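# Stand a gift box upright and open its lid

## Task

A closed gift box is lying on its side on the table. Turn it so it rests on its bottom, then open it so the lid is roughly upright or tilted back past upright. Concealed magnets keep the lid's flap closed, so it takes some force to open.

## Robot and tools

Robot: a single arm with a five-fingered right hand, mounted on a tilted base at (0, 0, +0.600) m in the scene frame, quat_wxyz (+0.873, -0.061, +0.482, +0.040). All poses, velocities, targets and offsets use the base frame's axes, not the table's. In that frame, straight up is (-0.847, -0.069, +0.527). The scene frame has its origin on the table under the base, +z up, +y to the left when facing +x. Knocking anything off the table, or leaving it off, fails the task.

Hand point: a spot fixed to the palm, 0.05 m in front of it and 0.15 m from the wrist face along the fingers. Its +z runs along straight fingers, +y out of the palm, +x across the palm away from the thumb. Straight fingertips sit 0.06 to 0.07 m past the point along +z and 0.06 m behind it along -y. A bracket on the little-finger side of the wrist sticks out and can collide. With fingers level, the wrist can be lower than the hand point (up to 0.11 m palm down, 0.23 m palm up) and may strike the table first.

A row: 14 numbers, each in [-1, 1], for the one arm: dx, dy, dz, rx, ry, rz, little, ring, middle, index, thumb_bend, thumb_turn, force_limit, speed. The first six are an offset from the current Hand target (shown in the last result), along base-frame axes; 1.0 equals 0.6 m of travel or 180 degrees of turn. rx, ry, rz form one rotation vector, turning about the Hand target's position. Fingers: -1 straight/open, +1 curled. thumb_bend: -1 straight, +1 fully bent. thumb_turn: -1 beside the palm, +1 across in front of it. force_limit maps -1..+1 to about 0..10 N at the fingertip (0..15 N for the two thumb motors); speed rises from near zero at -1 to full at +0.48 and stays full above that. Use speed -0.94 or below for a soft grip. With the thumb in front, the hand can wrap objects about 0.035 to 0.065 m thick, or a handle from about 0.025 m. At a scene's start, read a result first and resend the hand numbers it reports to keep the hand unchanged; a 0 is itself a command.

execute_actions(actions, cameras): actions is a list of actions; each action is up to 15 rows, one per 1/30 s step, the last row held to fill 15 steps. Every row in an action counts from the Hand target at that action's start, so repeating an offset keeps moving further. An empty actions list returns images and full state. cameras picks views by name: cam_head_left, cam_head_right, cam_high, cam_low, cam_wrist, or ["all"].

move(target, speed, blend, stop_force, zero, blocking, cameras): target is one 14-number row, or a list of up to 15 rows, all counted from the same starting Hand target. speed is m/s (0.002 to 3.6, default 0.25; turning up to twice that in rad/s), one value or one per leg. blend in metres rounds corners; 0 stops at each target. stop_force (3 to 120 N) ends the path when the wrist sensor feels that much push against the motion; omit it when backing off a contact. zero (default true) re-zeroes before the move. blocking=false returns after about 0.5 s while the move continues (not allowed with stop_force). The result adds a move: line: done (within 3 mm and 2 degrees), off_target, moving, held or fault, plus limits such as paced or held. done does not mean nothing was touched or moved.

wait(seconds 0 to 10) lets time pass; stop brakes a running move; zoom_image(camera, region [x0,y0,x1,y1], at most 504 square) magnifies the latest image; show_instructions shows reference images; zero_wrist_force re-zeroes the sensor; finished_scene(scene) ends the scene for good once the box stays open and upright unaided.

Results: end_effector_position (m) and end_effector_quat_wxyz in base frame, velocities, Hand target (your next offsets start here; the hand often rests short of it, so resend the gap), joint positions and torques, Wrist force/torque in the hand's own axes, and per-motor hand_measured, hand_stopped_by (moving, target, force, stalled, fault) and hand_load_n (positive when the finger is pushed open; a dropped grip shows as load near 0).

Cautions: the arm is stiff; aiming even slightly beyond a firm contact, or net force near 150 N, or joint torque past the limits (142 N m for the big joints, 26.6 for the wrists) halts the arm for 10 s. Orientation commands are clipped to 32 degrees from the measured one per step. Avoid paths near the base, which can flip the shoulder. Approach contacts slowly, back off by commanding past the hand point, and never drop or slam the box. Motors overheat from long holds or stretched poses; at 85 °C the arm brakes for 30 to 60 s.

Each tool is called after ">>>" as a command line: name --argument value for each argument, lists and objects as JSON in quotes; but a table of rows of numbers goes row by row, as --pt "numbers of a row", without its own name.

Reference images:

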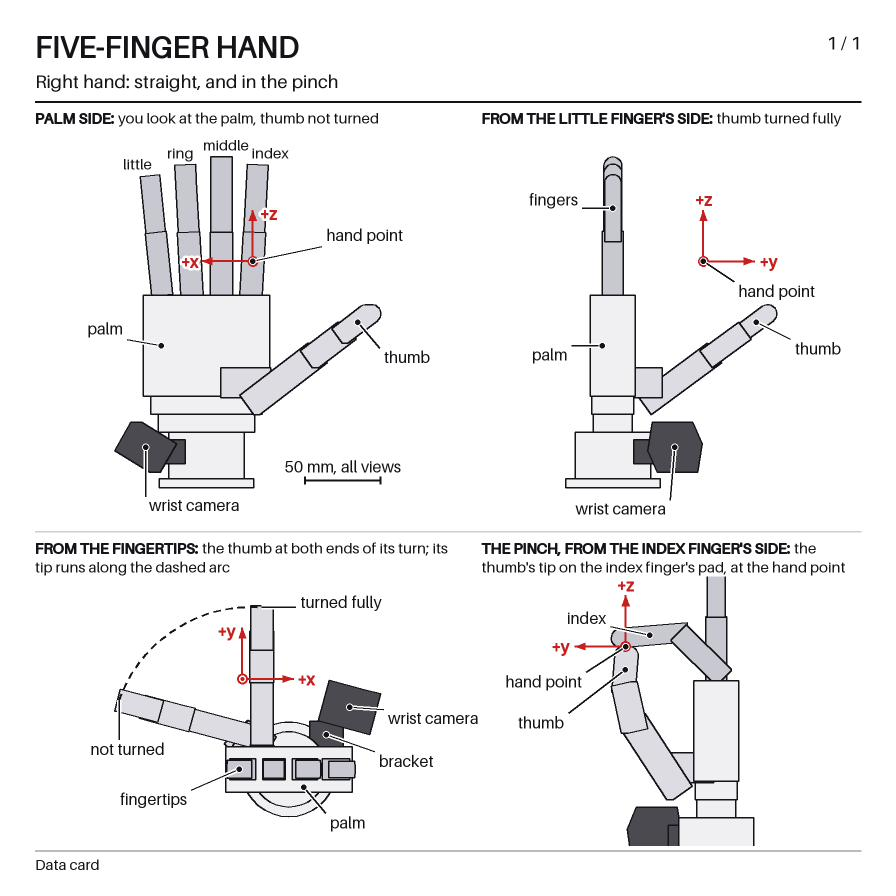

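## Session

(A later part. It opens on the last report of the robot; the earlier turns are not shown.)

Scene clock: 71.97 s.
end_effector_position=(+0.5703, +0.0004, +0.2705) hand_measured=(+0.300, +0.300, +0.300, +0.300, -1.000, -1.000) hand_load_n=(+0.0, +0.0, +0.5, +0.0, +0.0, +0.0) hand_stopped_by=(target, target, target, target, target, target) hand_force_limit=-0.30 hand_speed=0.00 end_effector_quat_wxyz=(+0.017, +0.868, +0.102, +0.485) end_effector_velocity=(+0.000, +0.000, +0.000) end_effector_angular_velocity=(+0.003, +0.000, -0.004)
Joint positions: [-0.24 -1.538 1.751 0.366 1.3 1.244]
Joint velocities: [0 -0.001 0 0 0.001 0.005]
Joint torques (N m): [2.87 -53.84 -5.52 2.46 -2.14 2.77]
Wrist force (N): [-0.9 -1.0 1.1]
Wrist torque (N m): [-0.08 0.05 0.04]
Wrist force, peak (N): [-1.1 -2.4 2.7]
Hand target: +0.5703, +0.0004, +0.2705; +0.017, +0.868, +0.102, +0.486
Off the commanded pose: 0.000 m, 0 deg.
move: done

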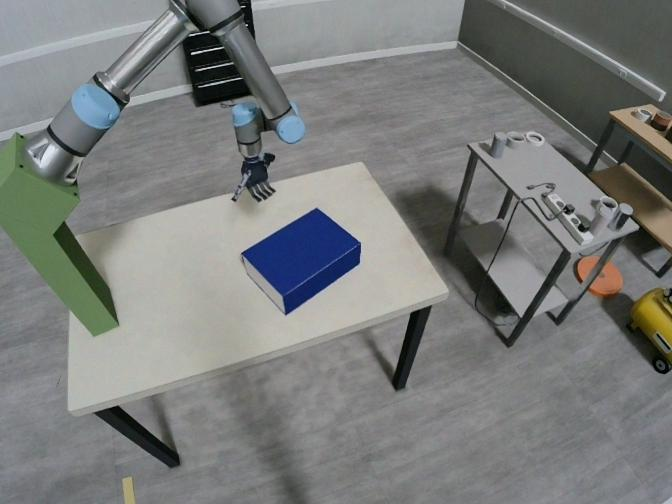

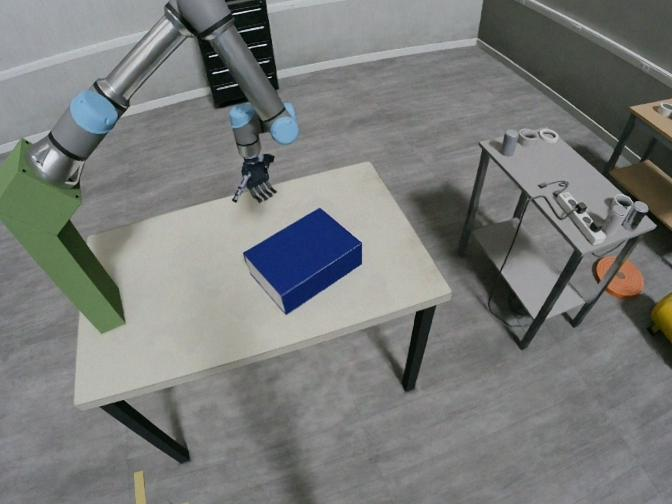

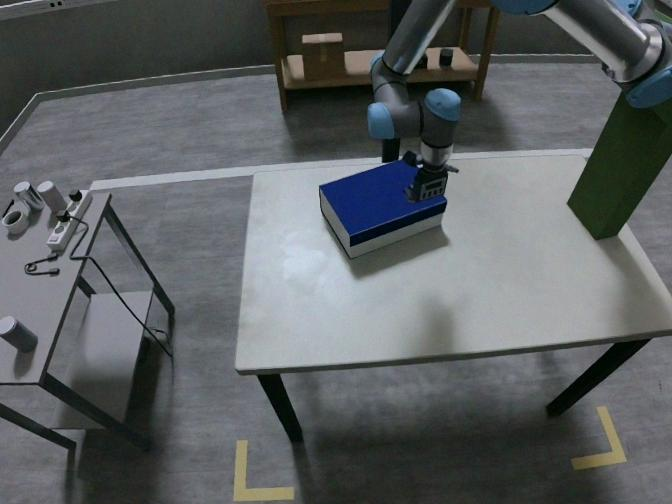

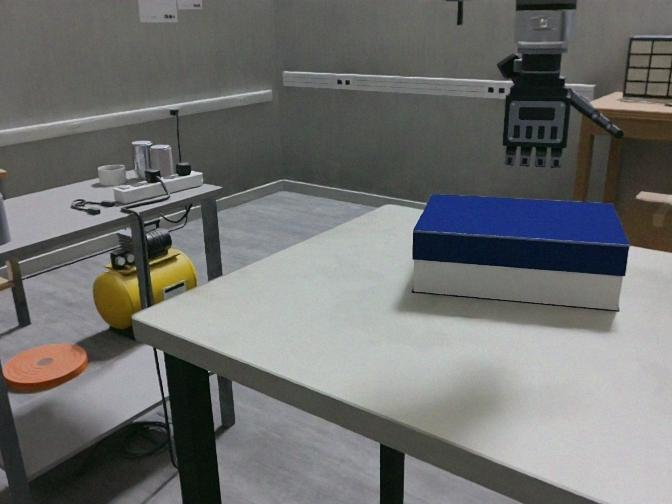

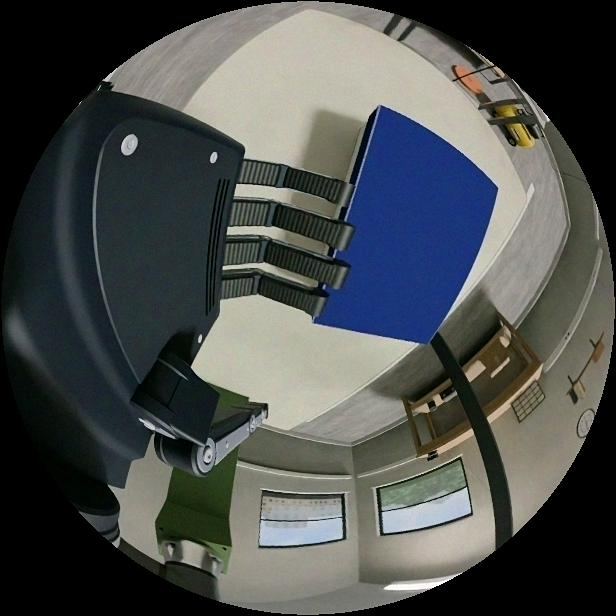

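>>> move --target '[0.2822,0.0226,-0.176,-0.0064,-0.0005,0.004,0.3,0.3,0.3,0.3,-1,-1,-0.3,0]' --speed 0.15 --stop_force 8 --cameras '["all"]'

>>> zoom_image --camera "cam_low" --region '[370, 100, 672, 330]'

>>> zoom_image --camera "cam_high" --region '[320, 130, 480, 270]'

>>> zoom_image --camera "cam_wrist" --region '[220, 100, 500, 380]'

Scene clock: 75.70 s.
end_effector_position=(+0.7397, +0.0140, +0.1649) hand_measured=(+0.300, +0.300, +0.300, +0.300, -1.000, -1.000) hand_load_n=(+0.0, +0.0, +0.0, +0.0, +0.0, +0.0) hand_stopped_by=(target, target, target, target, target, target) hand_force_limit=-0.30 hand_speed=0.00 end_effector_quat_wxyz=(+0.023, +0.867, +0.112, +0.485)
Joint positions: [-0.135 -1.066 1.421 0.212 1.388 1.279]
Joint torques (N m): [-6.86 -40.6 -14.13 0.93 -2.73 -1.36]
Wrist force (N): [-0.9 -1.5 1.3]
Wrist torque (N m): [-0.15 -0.01 -0.07]
Wrist force, peak (N): [-1.1 -1.7 2.5]
Hand target: +0.7397, +0.0140, +0.1649; +0.023, +0.867, +0.112, +0.485
Off the commanded pose: 0.000 m, 0 deg.
move: done

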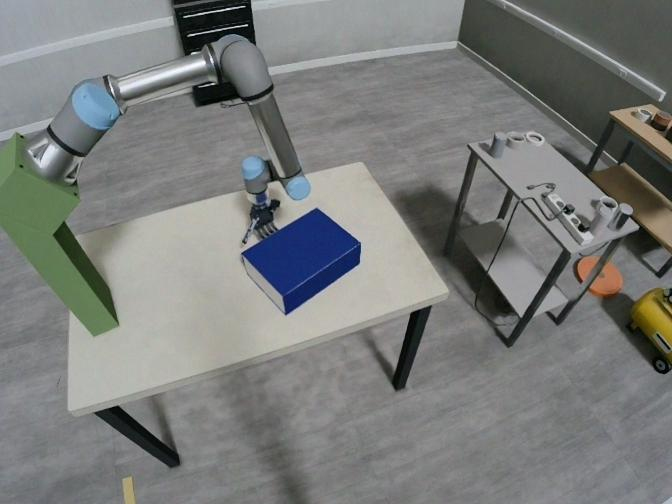

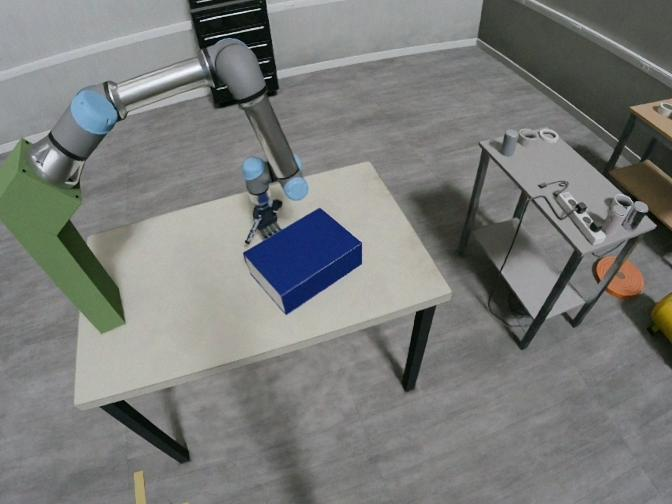

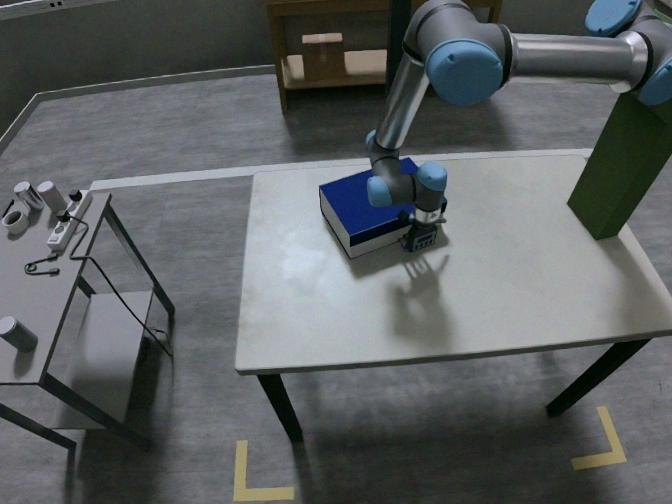

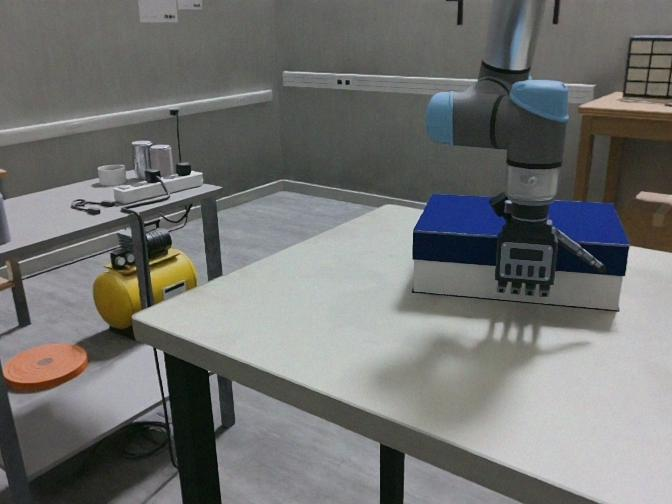

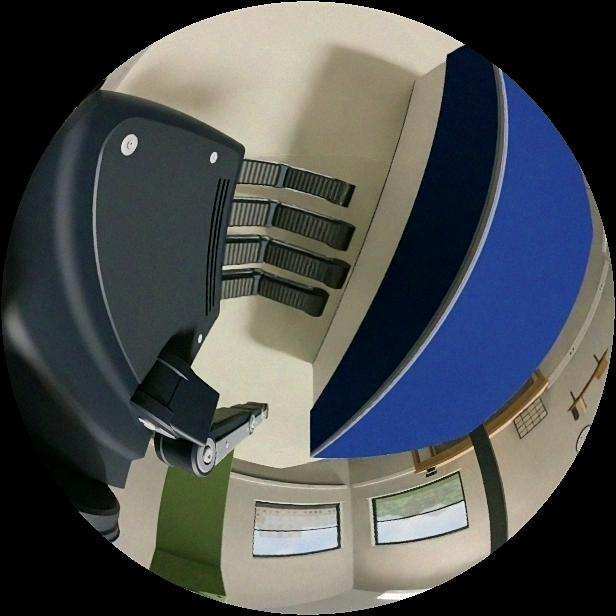

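Scaled by 1.669 from the camera's 672x504 image, which has a finer 960x720 frame.

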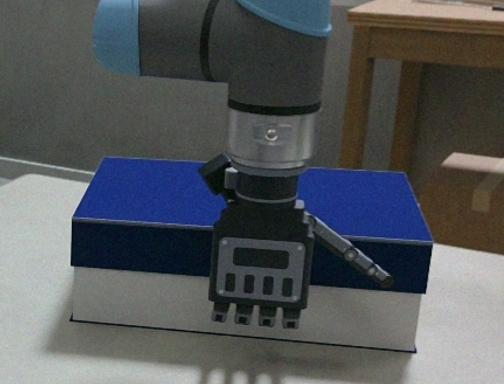

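Scaled by 3.150 from the camera's 672x504 image, which has a finer 960x720 frame.

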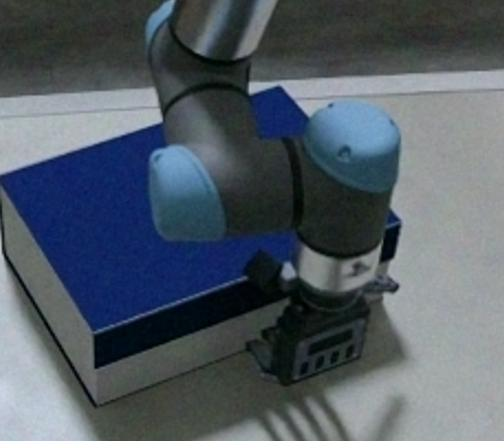

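Scaled by 1.800 from the camera's 616x616 image, which has a finer 880x880 frame.

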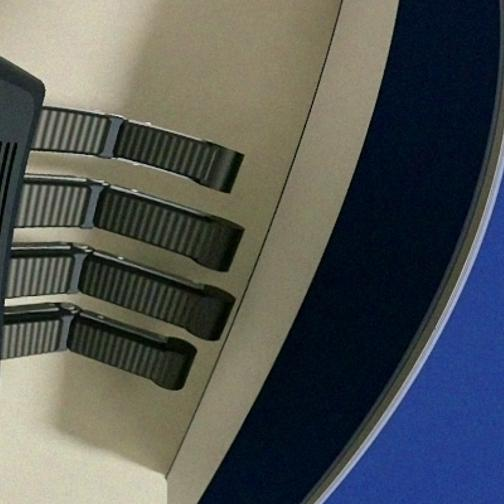

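>>> move --target '[0.0254,0.002,-0.0158,0,0,0,0.3,0.3,0.3,0.3,-1,-1,-0.3,0]' --speed 0.05 --stop_force 5

>>> move --target '[0.012,-0.0734,0.0097,0,0,0,0.3,0.3,0.3,0.3,-1,-1,-0.3,0]' --speed 0.025 --stop_force 3 --cameras '["cam_wrist","cam_low","cam_high"]'

>>> zoom_image --camera "cam_wrist" --region '[220, 100, 500, 380]'

>>> zoom_image --camera "cam_high" --region '[320, 130, 480, 270]'

Scene clock: 77.77 s.
end_effector_position=(+0.7549, +0.0152, +0.1555) hand_measured=(+0.300, +0.300, +0.300, +0.300, -1.000, -1.000) hand_load_n=(+0.0, +0.0, +0.5, +0.0, +0.0, +0.0) hand_stopped_by=(target, target, target, target, target, target) hand_force_limit=-0.30 hand_speed=0.00 end_effector_quat_wxyz=(+0.023, +0.867, +0.112, +0.485)
Joint positions: [-0.129 -1.023 1.379 0.21 1.393 1.283]
Joint torques (N m): [-7.36 -60.4 10.48 4.12 -2.31 -1.22]
Wrist force (N): [-0.9 -1.4 1.0]
Wrist torque (N m): [-0.11 0.00 -0.07]
Wrist force, peak (N): [-0.9 -1.8 1.2]
Hand target: +0.7549, +0.0152, +0.1555; +0.023, +0.867, +0.112, +0.485
Off the commanded pose: 0.000 m, 0 deg.
move: done

Scene clock: 80.70 s.
end_effector_position=(+0.7621, -0.0289, +0.1613) hand_measured=(+0.300, +0.300, +0.300, +0.300, -1.000, -1.000) hand_load_n=(+0.0, +0.0, +0.0, +0.0, +0.0, +0.0) hand_stopped_by=(target, target, target, target, target, target) hand_force_limit=-0.30 hand_speed=0.00 end_effector_quat_wxyz=(+0.023, +0.867, +0.112, +0.485)
Joint positions: [-0.208 -1.016 1.354 0.238 1.327 1.239]
Joint torques (N m): [15.98 -58.4 9.85 0.54 2.46 2.33]
Wrist force (N): [-0.8 -1.4 1.1]
Wrist torque (N m): [-0.13 0.01 0.02]
Wrist force, peak (N): [-1.0 -2.6 1.1]
Hand target: +0.7621, -0.0289, +0.1613; +0.023, +0.867, +0.112, +0.485
Off the commanded pose: 0.000 m, 0 deg.
move: done
Images, in order (width x height): cam_high 672x504, cam_low 672x504, cam_wrist 616x616.

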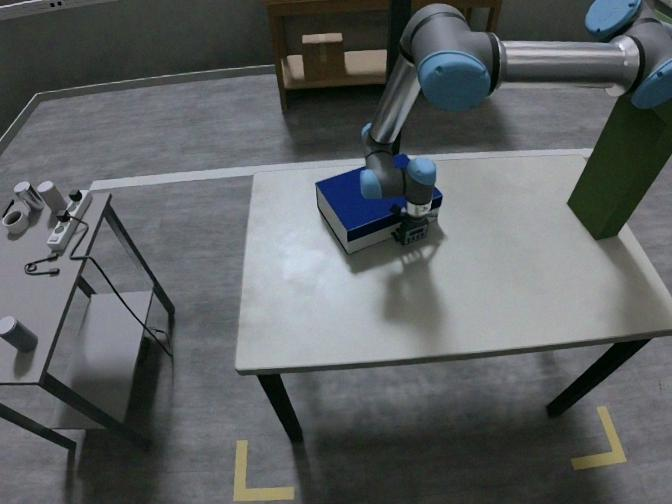

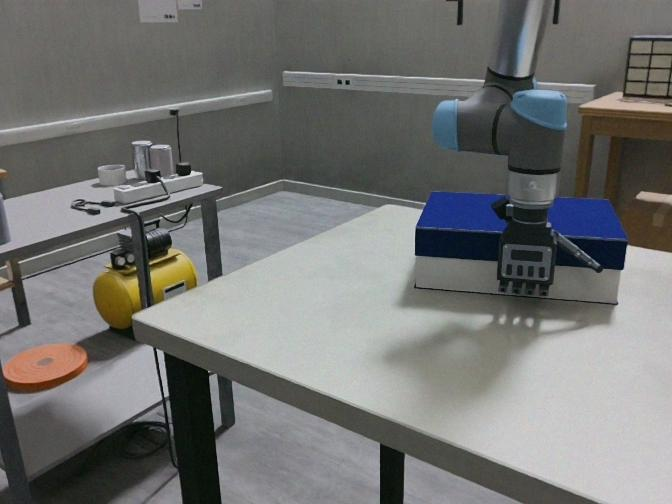

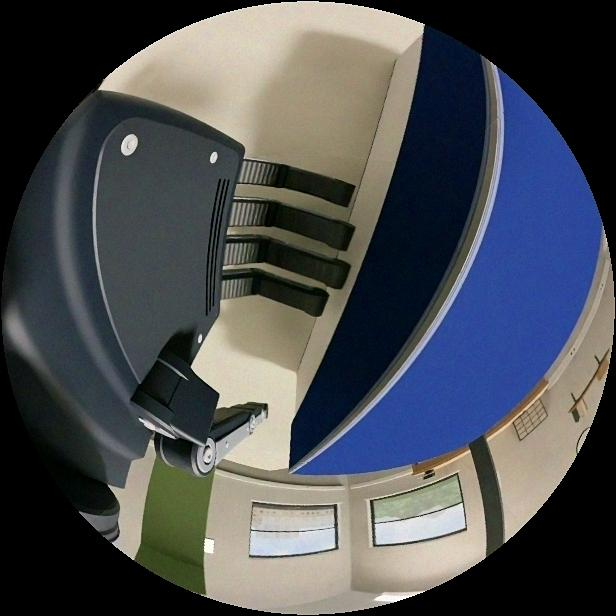

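Scaled by 1.800 from the camera's 616x616 image, which has a finer 880x880 frame.

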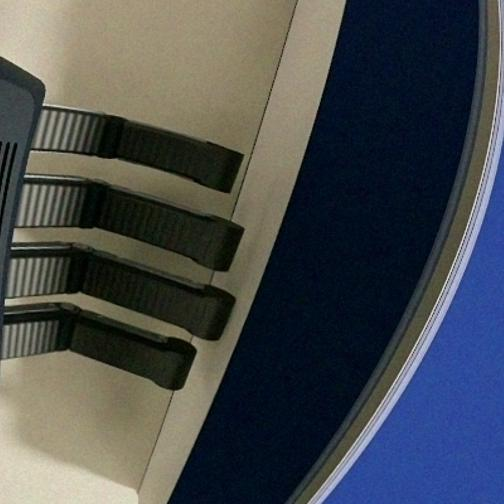

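Scaled by 3.150 from the camera's 672x504 image, which has a finer 960x720 frame.

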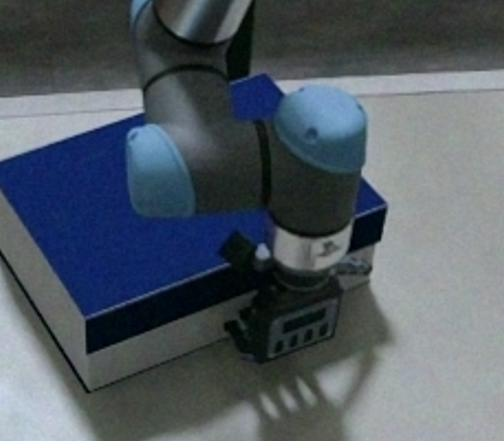

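>>> move --target '[-0.0353,-0.0028,0.022,0,0,0,0.3,0.3,0.3,0.3,-1,-1,-0.3,0]' --speed 0.03 --stop_force 5 --cameras '["cam_wrist","cam_low","cam_high"]'

>>> zoom_image --camera "cam_wrist" --region '[220, 100, 500, 380]'

>>> zoom_image --camera "cam_high" --region '[300, 130, 460, 270]'

>>> zoom_image --camera "cam_low" --region '[400, 170, 640, 320]'

Scene clock: 83.50 s.
end_effector_position=(+0.7409, -0.0306, +0.1745) hand_measured=(+0.300, +0.300, +0.300, +0.300, -1.000, -1.000) hand_load_n=(+0.0, +0.0, +0.0, +0.0, -0.5, +0.0) hand_stopped_by=(target, target, target, target, target, target) hand_force_limit=-0.30 hand_speed=0.00 end_effector_quat_wxyz=(+0.023, +0.867, +0.112, +0.485)
Joint positions: [-0.219 -1.076 1.412 0.24 1.317 1.233]
Joint torques (N m): [15.62 -39.91 -15.6 0.76 2.18 1.48]
Wrist force (N): [-0.9 -1.6 1.3]
Wrist torque (N m): [-0.17 0.00 0.00]
Wrist force, peak (N): [-0.9 -2.1 3.4]
Hand target: +0.7409, -0.0306, +0.1745; +0.023, +0.867, +0.112, +0.485
Off the commanded pose: 0.000 m, 0 deg.
move: done
Images, in order (width x height): cam_high 672x504, cam_low 672x504, cam_wrist 616x616.

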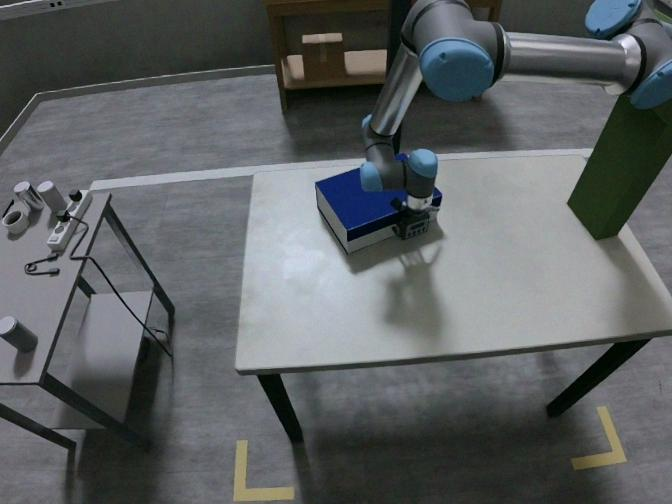

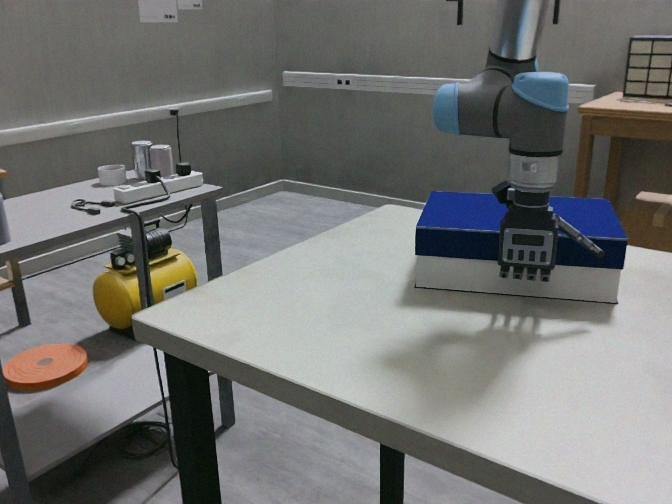

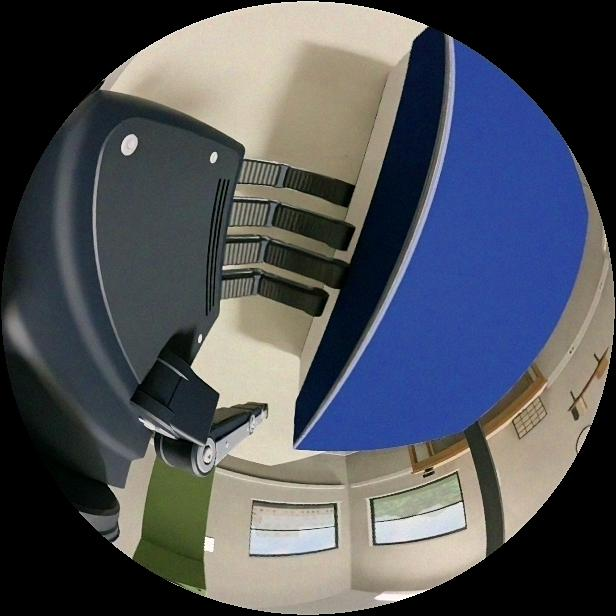

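Scaled by 1.800 from the camera's 616x616 image, which has a finer 880x880 frame.

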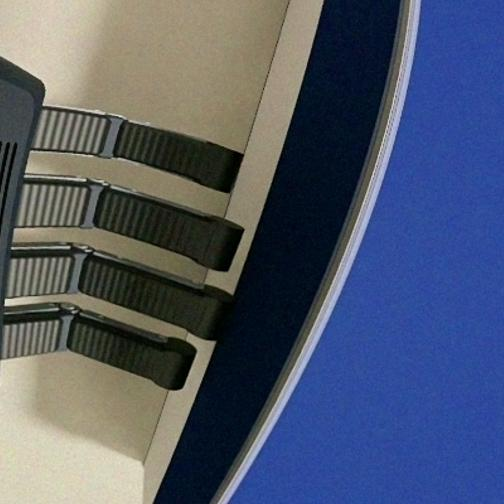

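Scaled by 3.150 from the camera's 672x504 image, which has a finer 960x720 frame.

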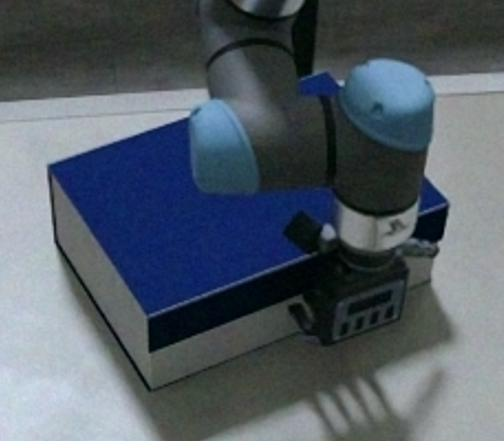

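Scaled by 2.100 from the camera's 672x504 image, which has a finer 960x720 frame.

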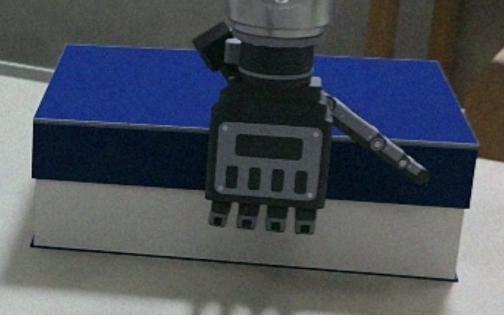

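>>> move --pt "-0.0032 0.0196 -0.0026 0 0 0 0.3 0.3 0.3 0.3 -1 -1 -0.3 0" --pt "0.0349 0.0227 -0.0264 0 0 0 0.3 0.3 0.3 0.3 -1 -1 -0.3 0" --pt "0.0424 -0.023 -0.0204 0 0 0 0.3 0.3 0.3 0.3 -1 -1 -0.3 0" --speed '[0.05,0.05,0.03]' --cameras '["cam_wrist","cam_low","cam_high"]'

>>> zoom_image --camera "cam_wrist" --region '[220, 100, 500, 380]'

>>> zoom_image --camera "cam_high" --region '[300, 130, 460, 270]'

Scene clock: 88.57 s.
end_effector_position=(+0.7664, -0.0446, +0.1623) hand_measured=(+0.300, +0.300, +0.300, +0.300, -1.000, -1.000) hand_load_n=(+0.0, +0.0, +0.0, +0.5, +0.0, +0.0) hand_stopped_by=(target, target, target, target, target, target) hand_force_limit=-0.30 hand_speed=0.00 end_effector_quat_wxyz=(+0.023, +0.867, +0.112, +0.485)
Joint positions: [-0.234 -1.007 1.337 0.249 1.304 1.224]
Joint torques (N m): [13.71 -49.12 2.66 1.15 2.2 1.23]
Wrist force (N): [-0.9 -1.7 1.0]
Wrist torque (N m): [-0.13 0.02 0.02]
Wrist force, peak (N): [-1.0 -2.8 1.0]
Hand target: +0.7664, -0.0444, +0.1622; +0.023, +0.867, +0.112, +0.485
Off the commanded pose: 0.000 m, 0 deg.
move: done
Images, in order (width x height): cam_high 672x504, cam_low 672x504, cam_wrist 616x616.

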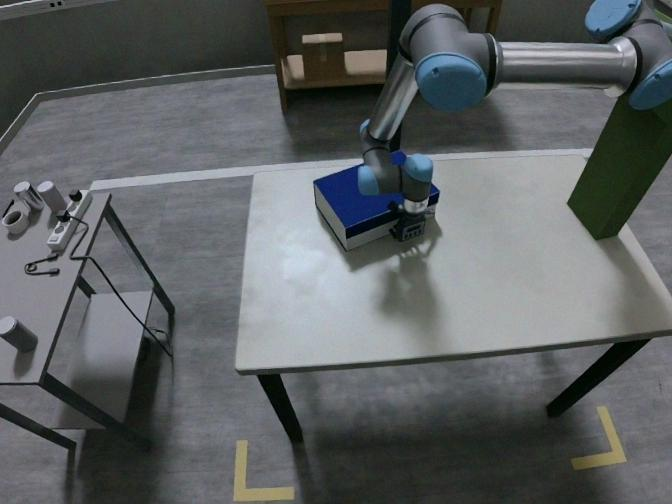

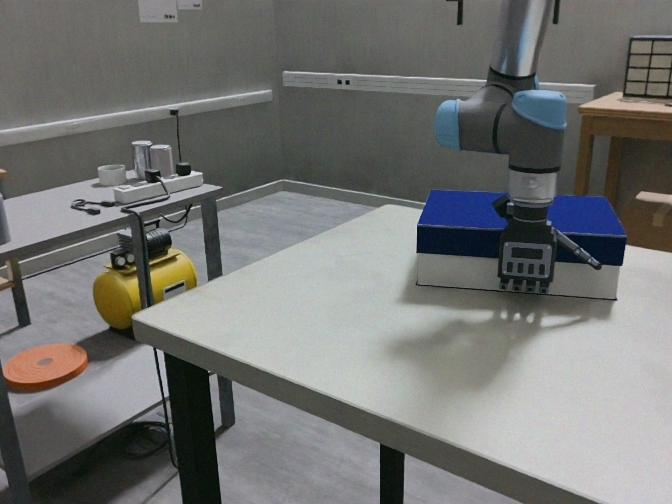

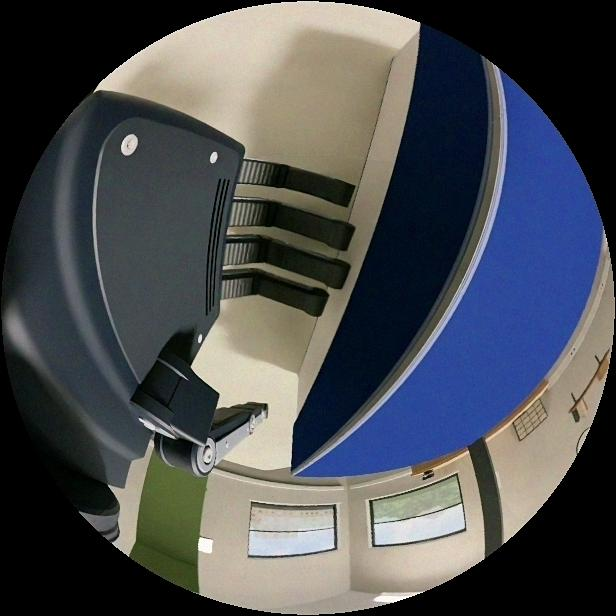

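Scaled by 1.800 from the camera's 616x616 image, which has a finer 880x880 frame.

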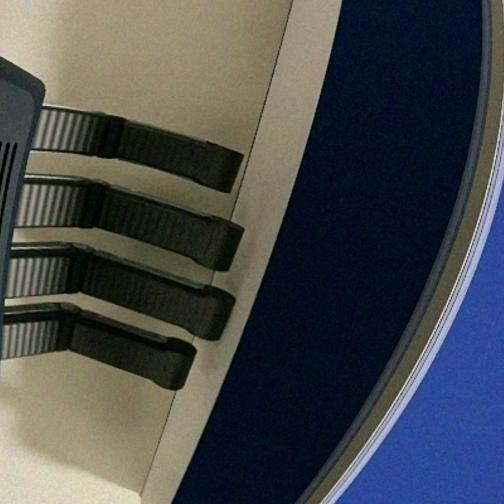

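Scaled by 3.150 from the camera's 672x504 image, which has a finer 960x720 frame.

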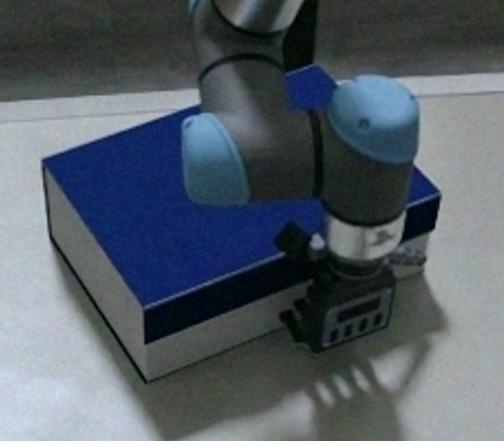

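>>> move --target '[-0.0398,-0.0362,0.0325,0,0,0,0.3,0.3,0.3,0.3,-1,-1,-0.3,0]' --speed 0.03 --cameras '["cam_wrist","cam_low","cam_high"]'

>>> zoom_image --camera "cam_wrist" --region '[220, 100, 500, 380]'

>>> zoom_image --camera "cam_high" --region '[300, 130, 460, 270]'

Scene clock: 90.50 s.
end_effector_position=(+0.7423, -0.0662, +0.1817) hand_measured=(+0.300, +0.300, +0.300, +0.300, -1.000, -1.000) hand_load_n=(+0.0, +0.0, +0.0, +0.0, +0.0, +0.0) hand_stopped_by=(target, target, target, target, target, target) hand_force_limit=-0.30 hand_speed=0.00 end_effector_quat_wxyz=(+0.023, +0.867, +0.112, +0.485)
Joint positions: [-0.285 -1.076 1.394 0.269 1.262 1.195]
Joint torques (N m): [12.66 -40.42 -15.65 1.03 2.16 1.03]
Wrist force (N): [-0.4 -1.7 1.0]
Wrist torque (N m): [-0.10 0.00 0.02]
Wrist force, peak (N): [-0.8 -2.5 3.0]
Hand target: +0.7425, -0.0661, +0.1817; +0.023, +0.867, +0.112, +0.485
Off the commanded pose: 0.000 m, 0 deg.
move: done
Images, in order (width x height): cam_high 672x504, cam_low 672x504, cam_wrist 616x616.

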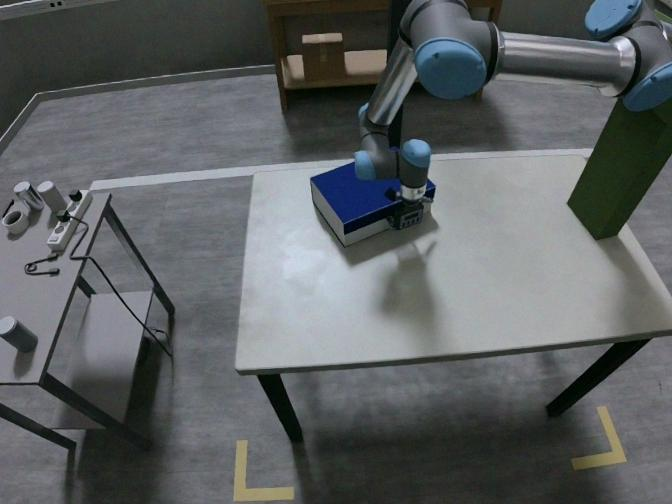

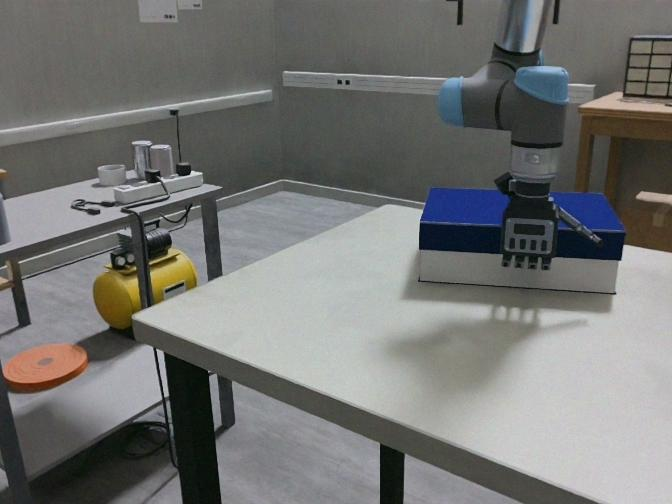

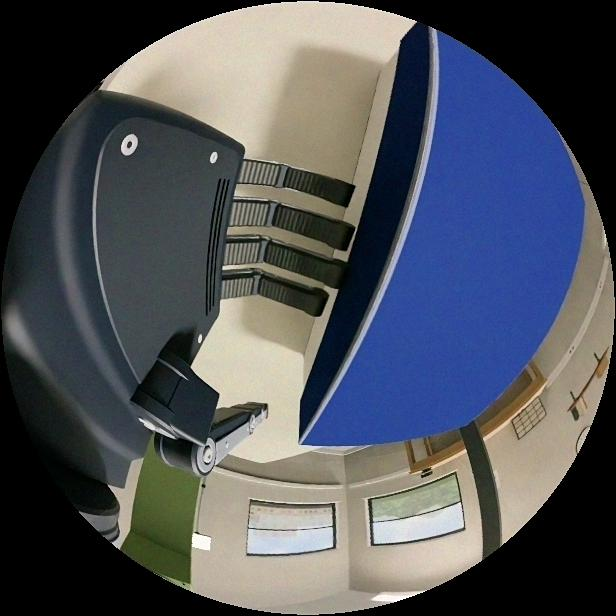

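Scaled by 1.800 from the camera's 616x616 image, which has a finer 880x880 frame.

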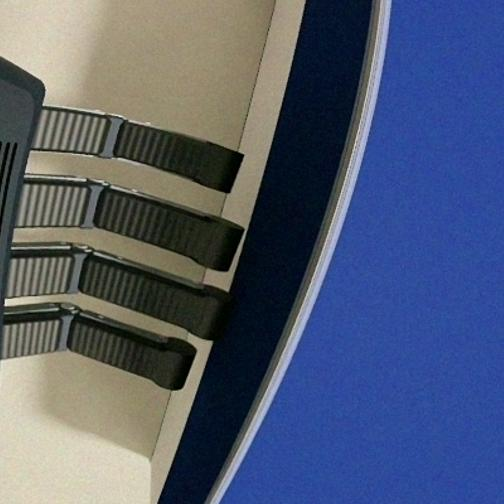

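Scaled by 3.150 from the camera's 672x504 image, which has a finer 960x720 frame.

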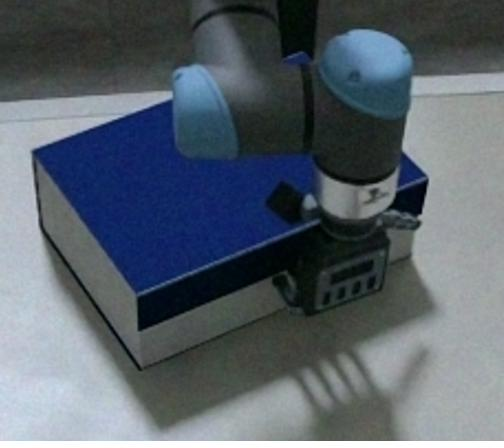

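>>> zoom_image --camera "cam_low" --region '[470, 190, 570, 290]'

>>> zoom_image --camera "cam_wrist" --region '[290, 170, 390, 330]'

>>> zoom_image --camera "cam_high" --region '[370, 180, 440, 250]'

Scaled by 5.040 from the camera's 672x504 image, which has a finer 960x720 frame.

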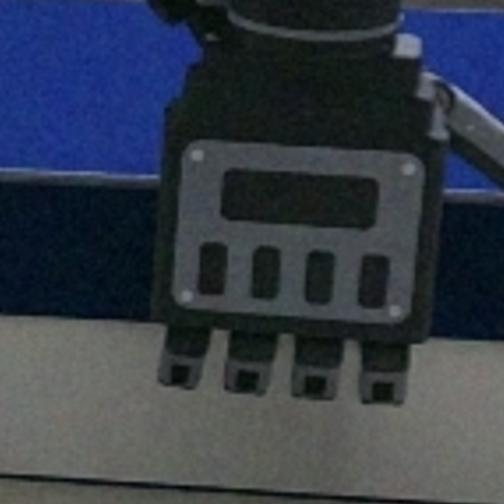

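Scaled by 3.150 from the camera's 616x616 image, which has a finer 880x880 frame.

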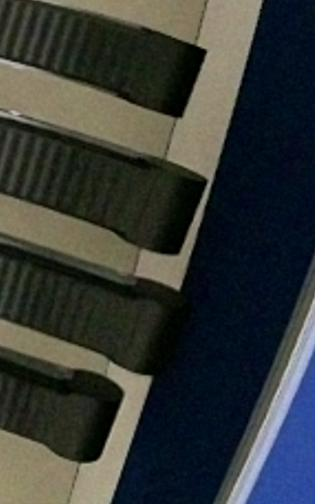

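Scaled by 7.200 from the camera's 672x504 image, which has a finer 960x720 frame.

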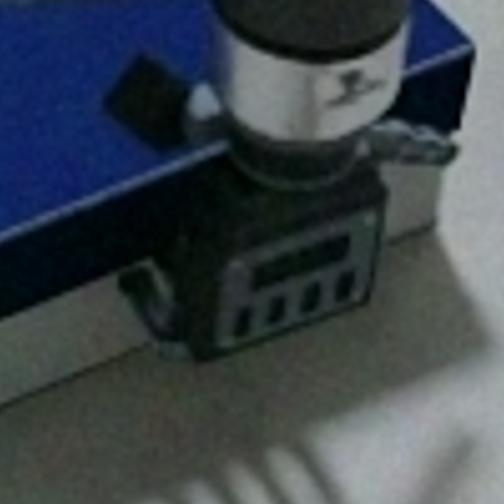

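>>> move --pt "-0.1583 0.086 0.073 0 0 0 0.3 0.3 0.3 0.3 -1 -1 -0.3 0" --pt "-0.2255 0.001 -0.052 -0.3292 -0.0264 0.2053 0.3 0.3 0.3 0.3 0.6 1 -0.3 0" --speed 0.25 --blend '[0.02,0]' --cameras '["all"]'

>>> zoom_image --camera "cam_wrist" --region '[220, 150, 500, 430]'

>>> zoom_image --camera "cam_high" --region '[300, 100, 480, 270]'

>>> zoom_image --camera "cam_low" --region '[400, 90, 672, 300]'

Scene clock: 99.63 s.
end_effector_position=(+0.6072, -0.0655, +0.1505) hand_measured=(+0.300, +0.300, +0.300, +0.300, -0.112, +0.216) hand_load_n=(+0.0, +0.0, +0.0, +1.0, +15.0, +13.5) hand_stopped_by=(target, target, target, target, force, force) hand_force_limit=-0.30 hand_speed=0.00 end_effector_quat_wxyz=(+0.297, +0.646, +0.589, +0.384)
Joint positions: [-0.493 -1.322 2.037 -0.078 1.092 -0.156]
Joint torques (N m): [12.34 -46.46 -8.08 0.83 1.65 -2.46]
Wrist force (N): [-0.7 -1.7 1.3]
Wrist torque (N m): [-0.15 -0.01 0.01]
Wrist force, peak (N): [-0.7 0.0 3.0]
Hand target: +0.6072, -0.0655, +0.1505; +0.297, +0.646, +0.589, +0.384
Off the commanded pose: 0.000 m, 0 deg.
move: done

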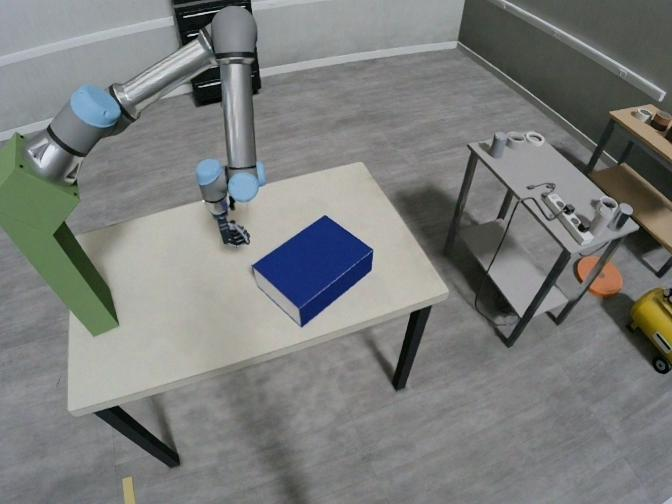

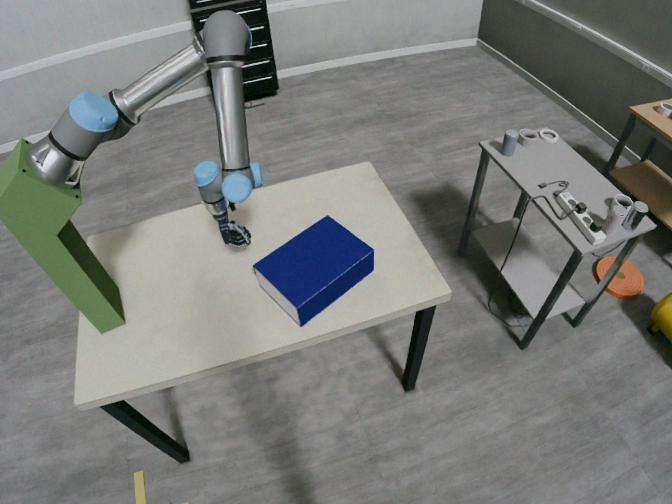

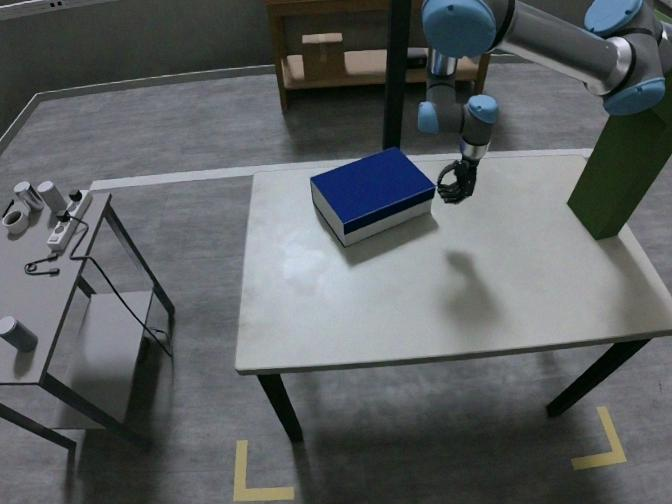

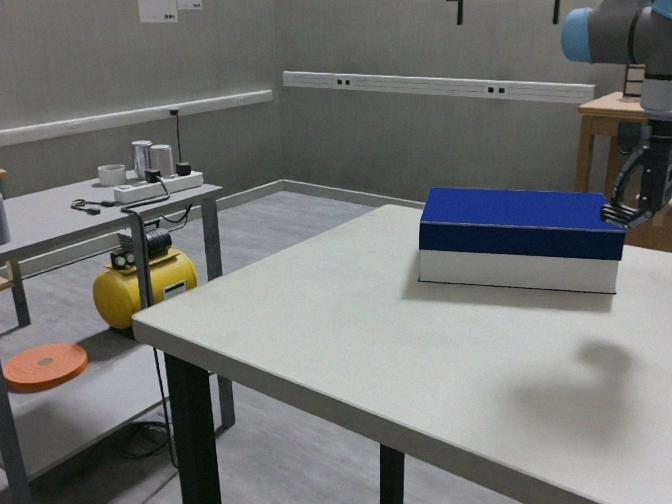

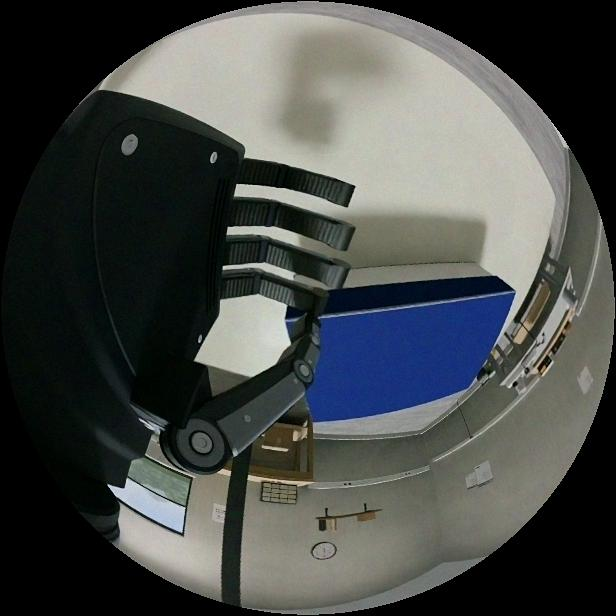

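Scaled by 1.800 from the camera's 616x616 image, which has a finer 880x880 frame.

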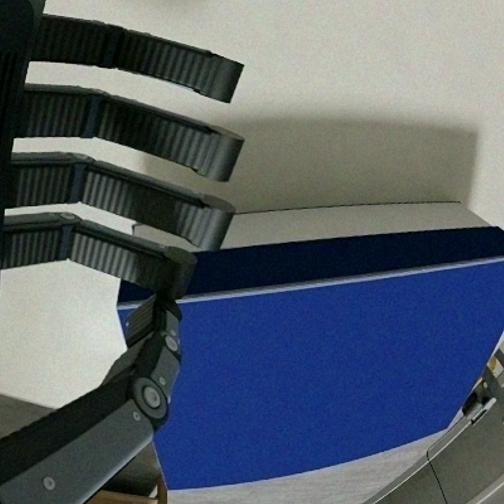

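Scaled by 2.800 from the camera's 672x504 image, which has a finer 960x720 frame.

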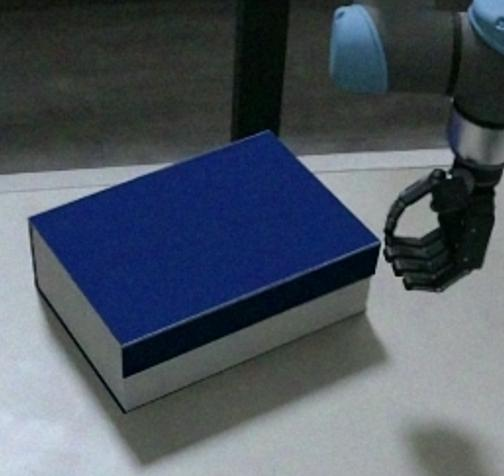

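Scaled by 1.853 from the camera's 672x504 image, which has a finer 960x720 frame.

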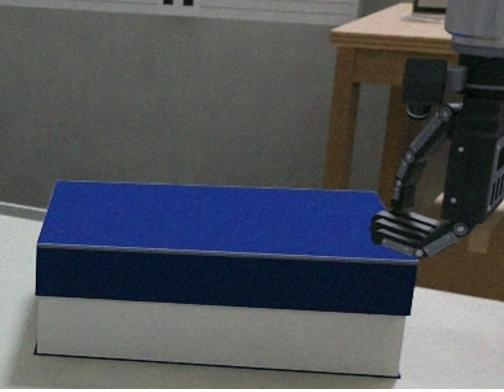

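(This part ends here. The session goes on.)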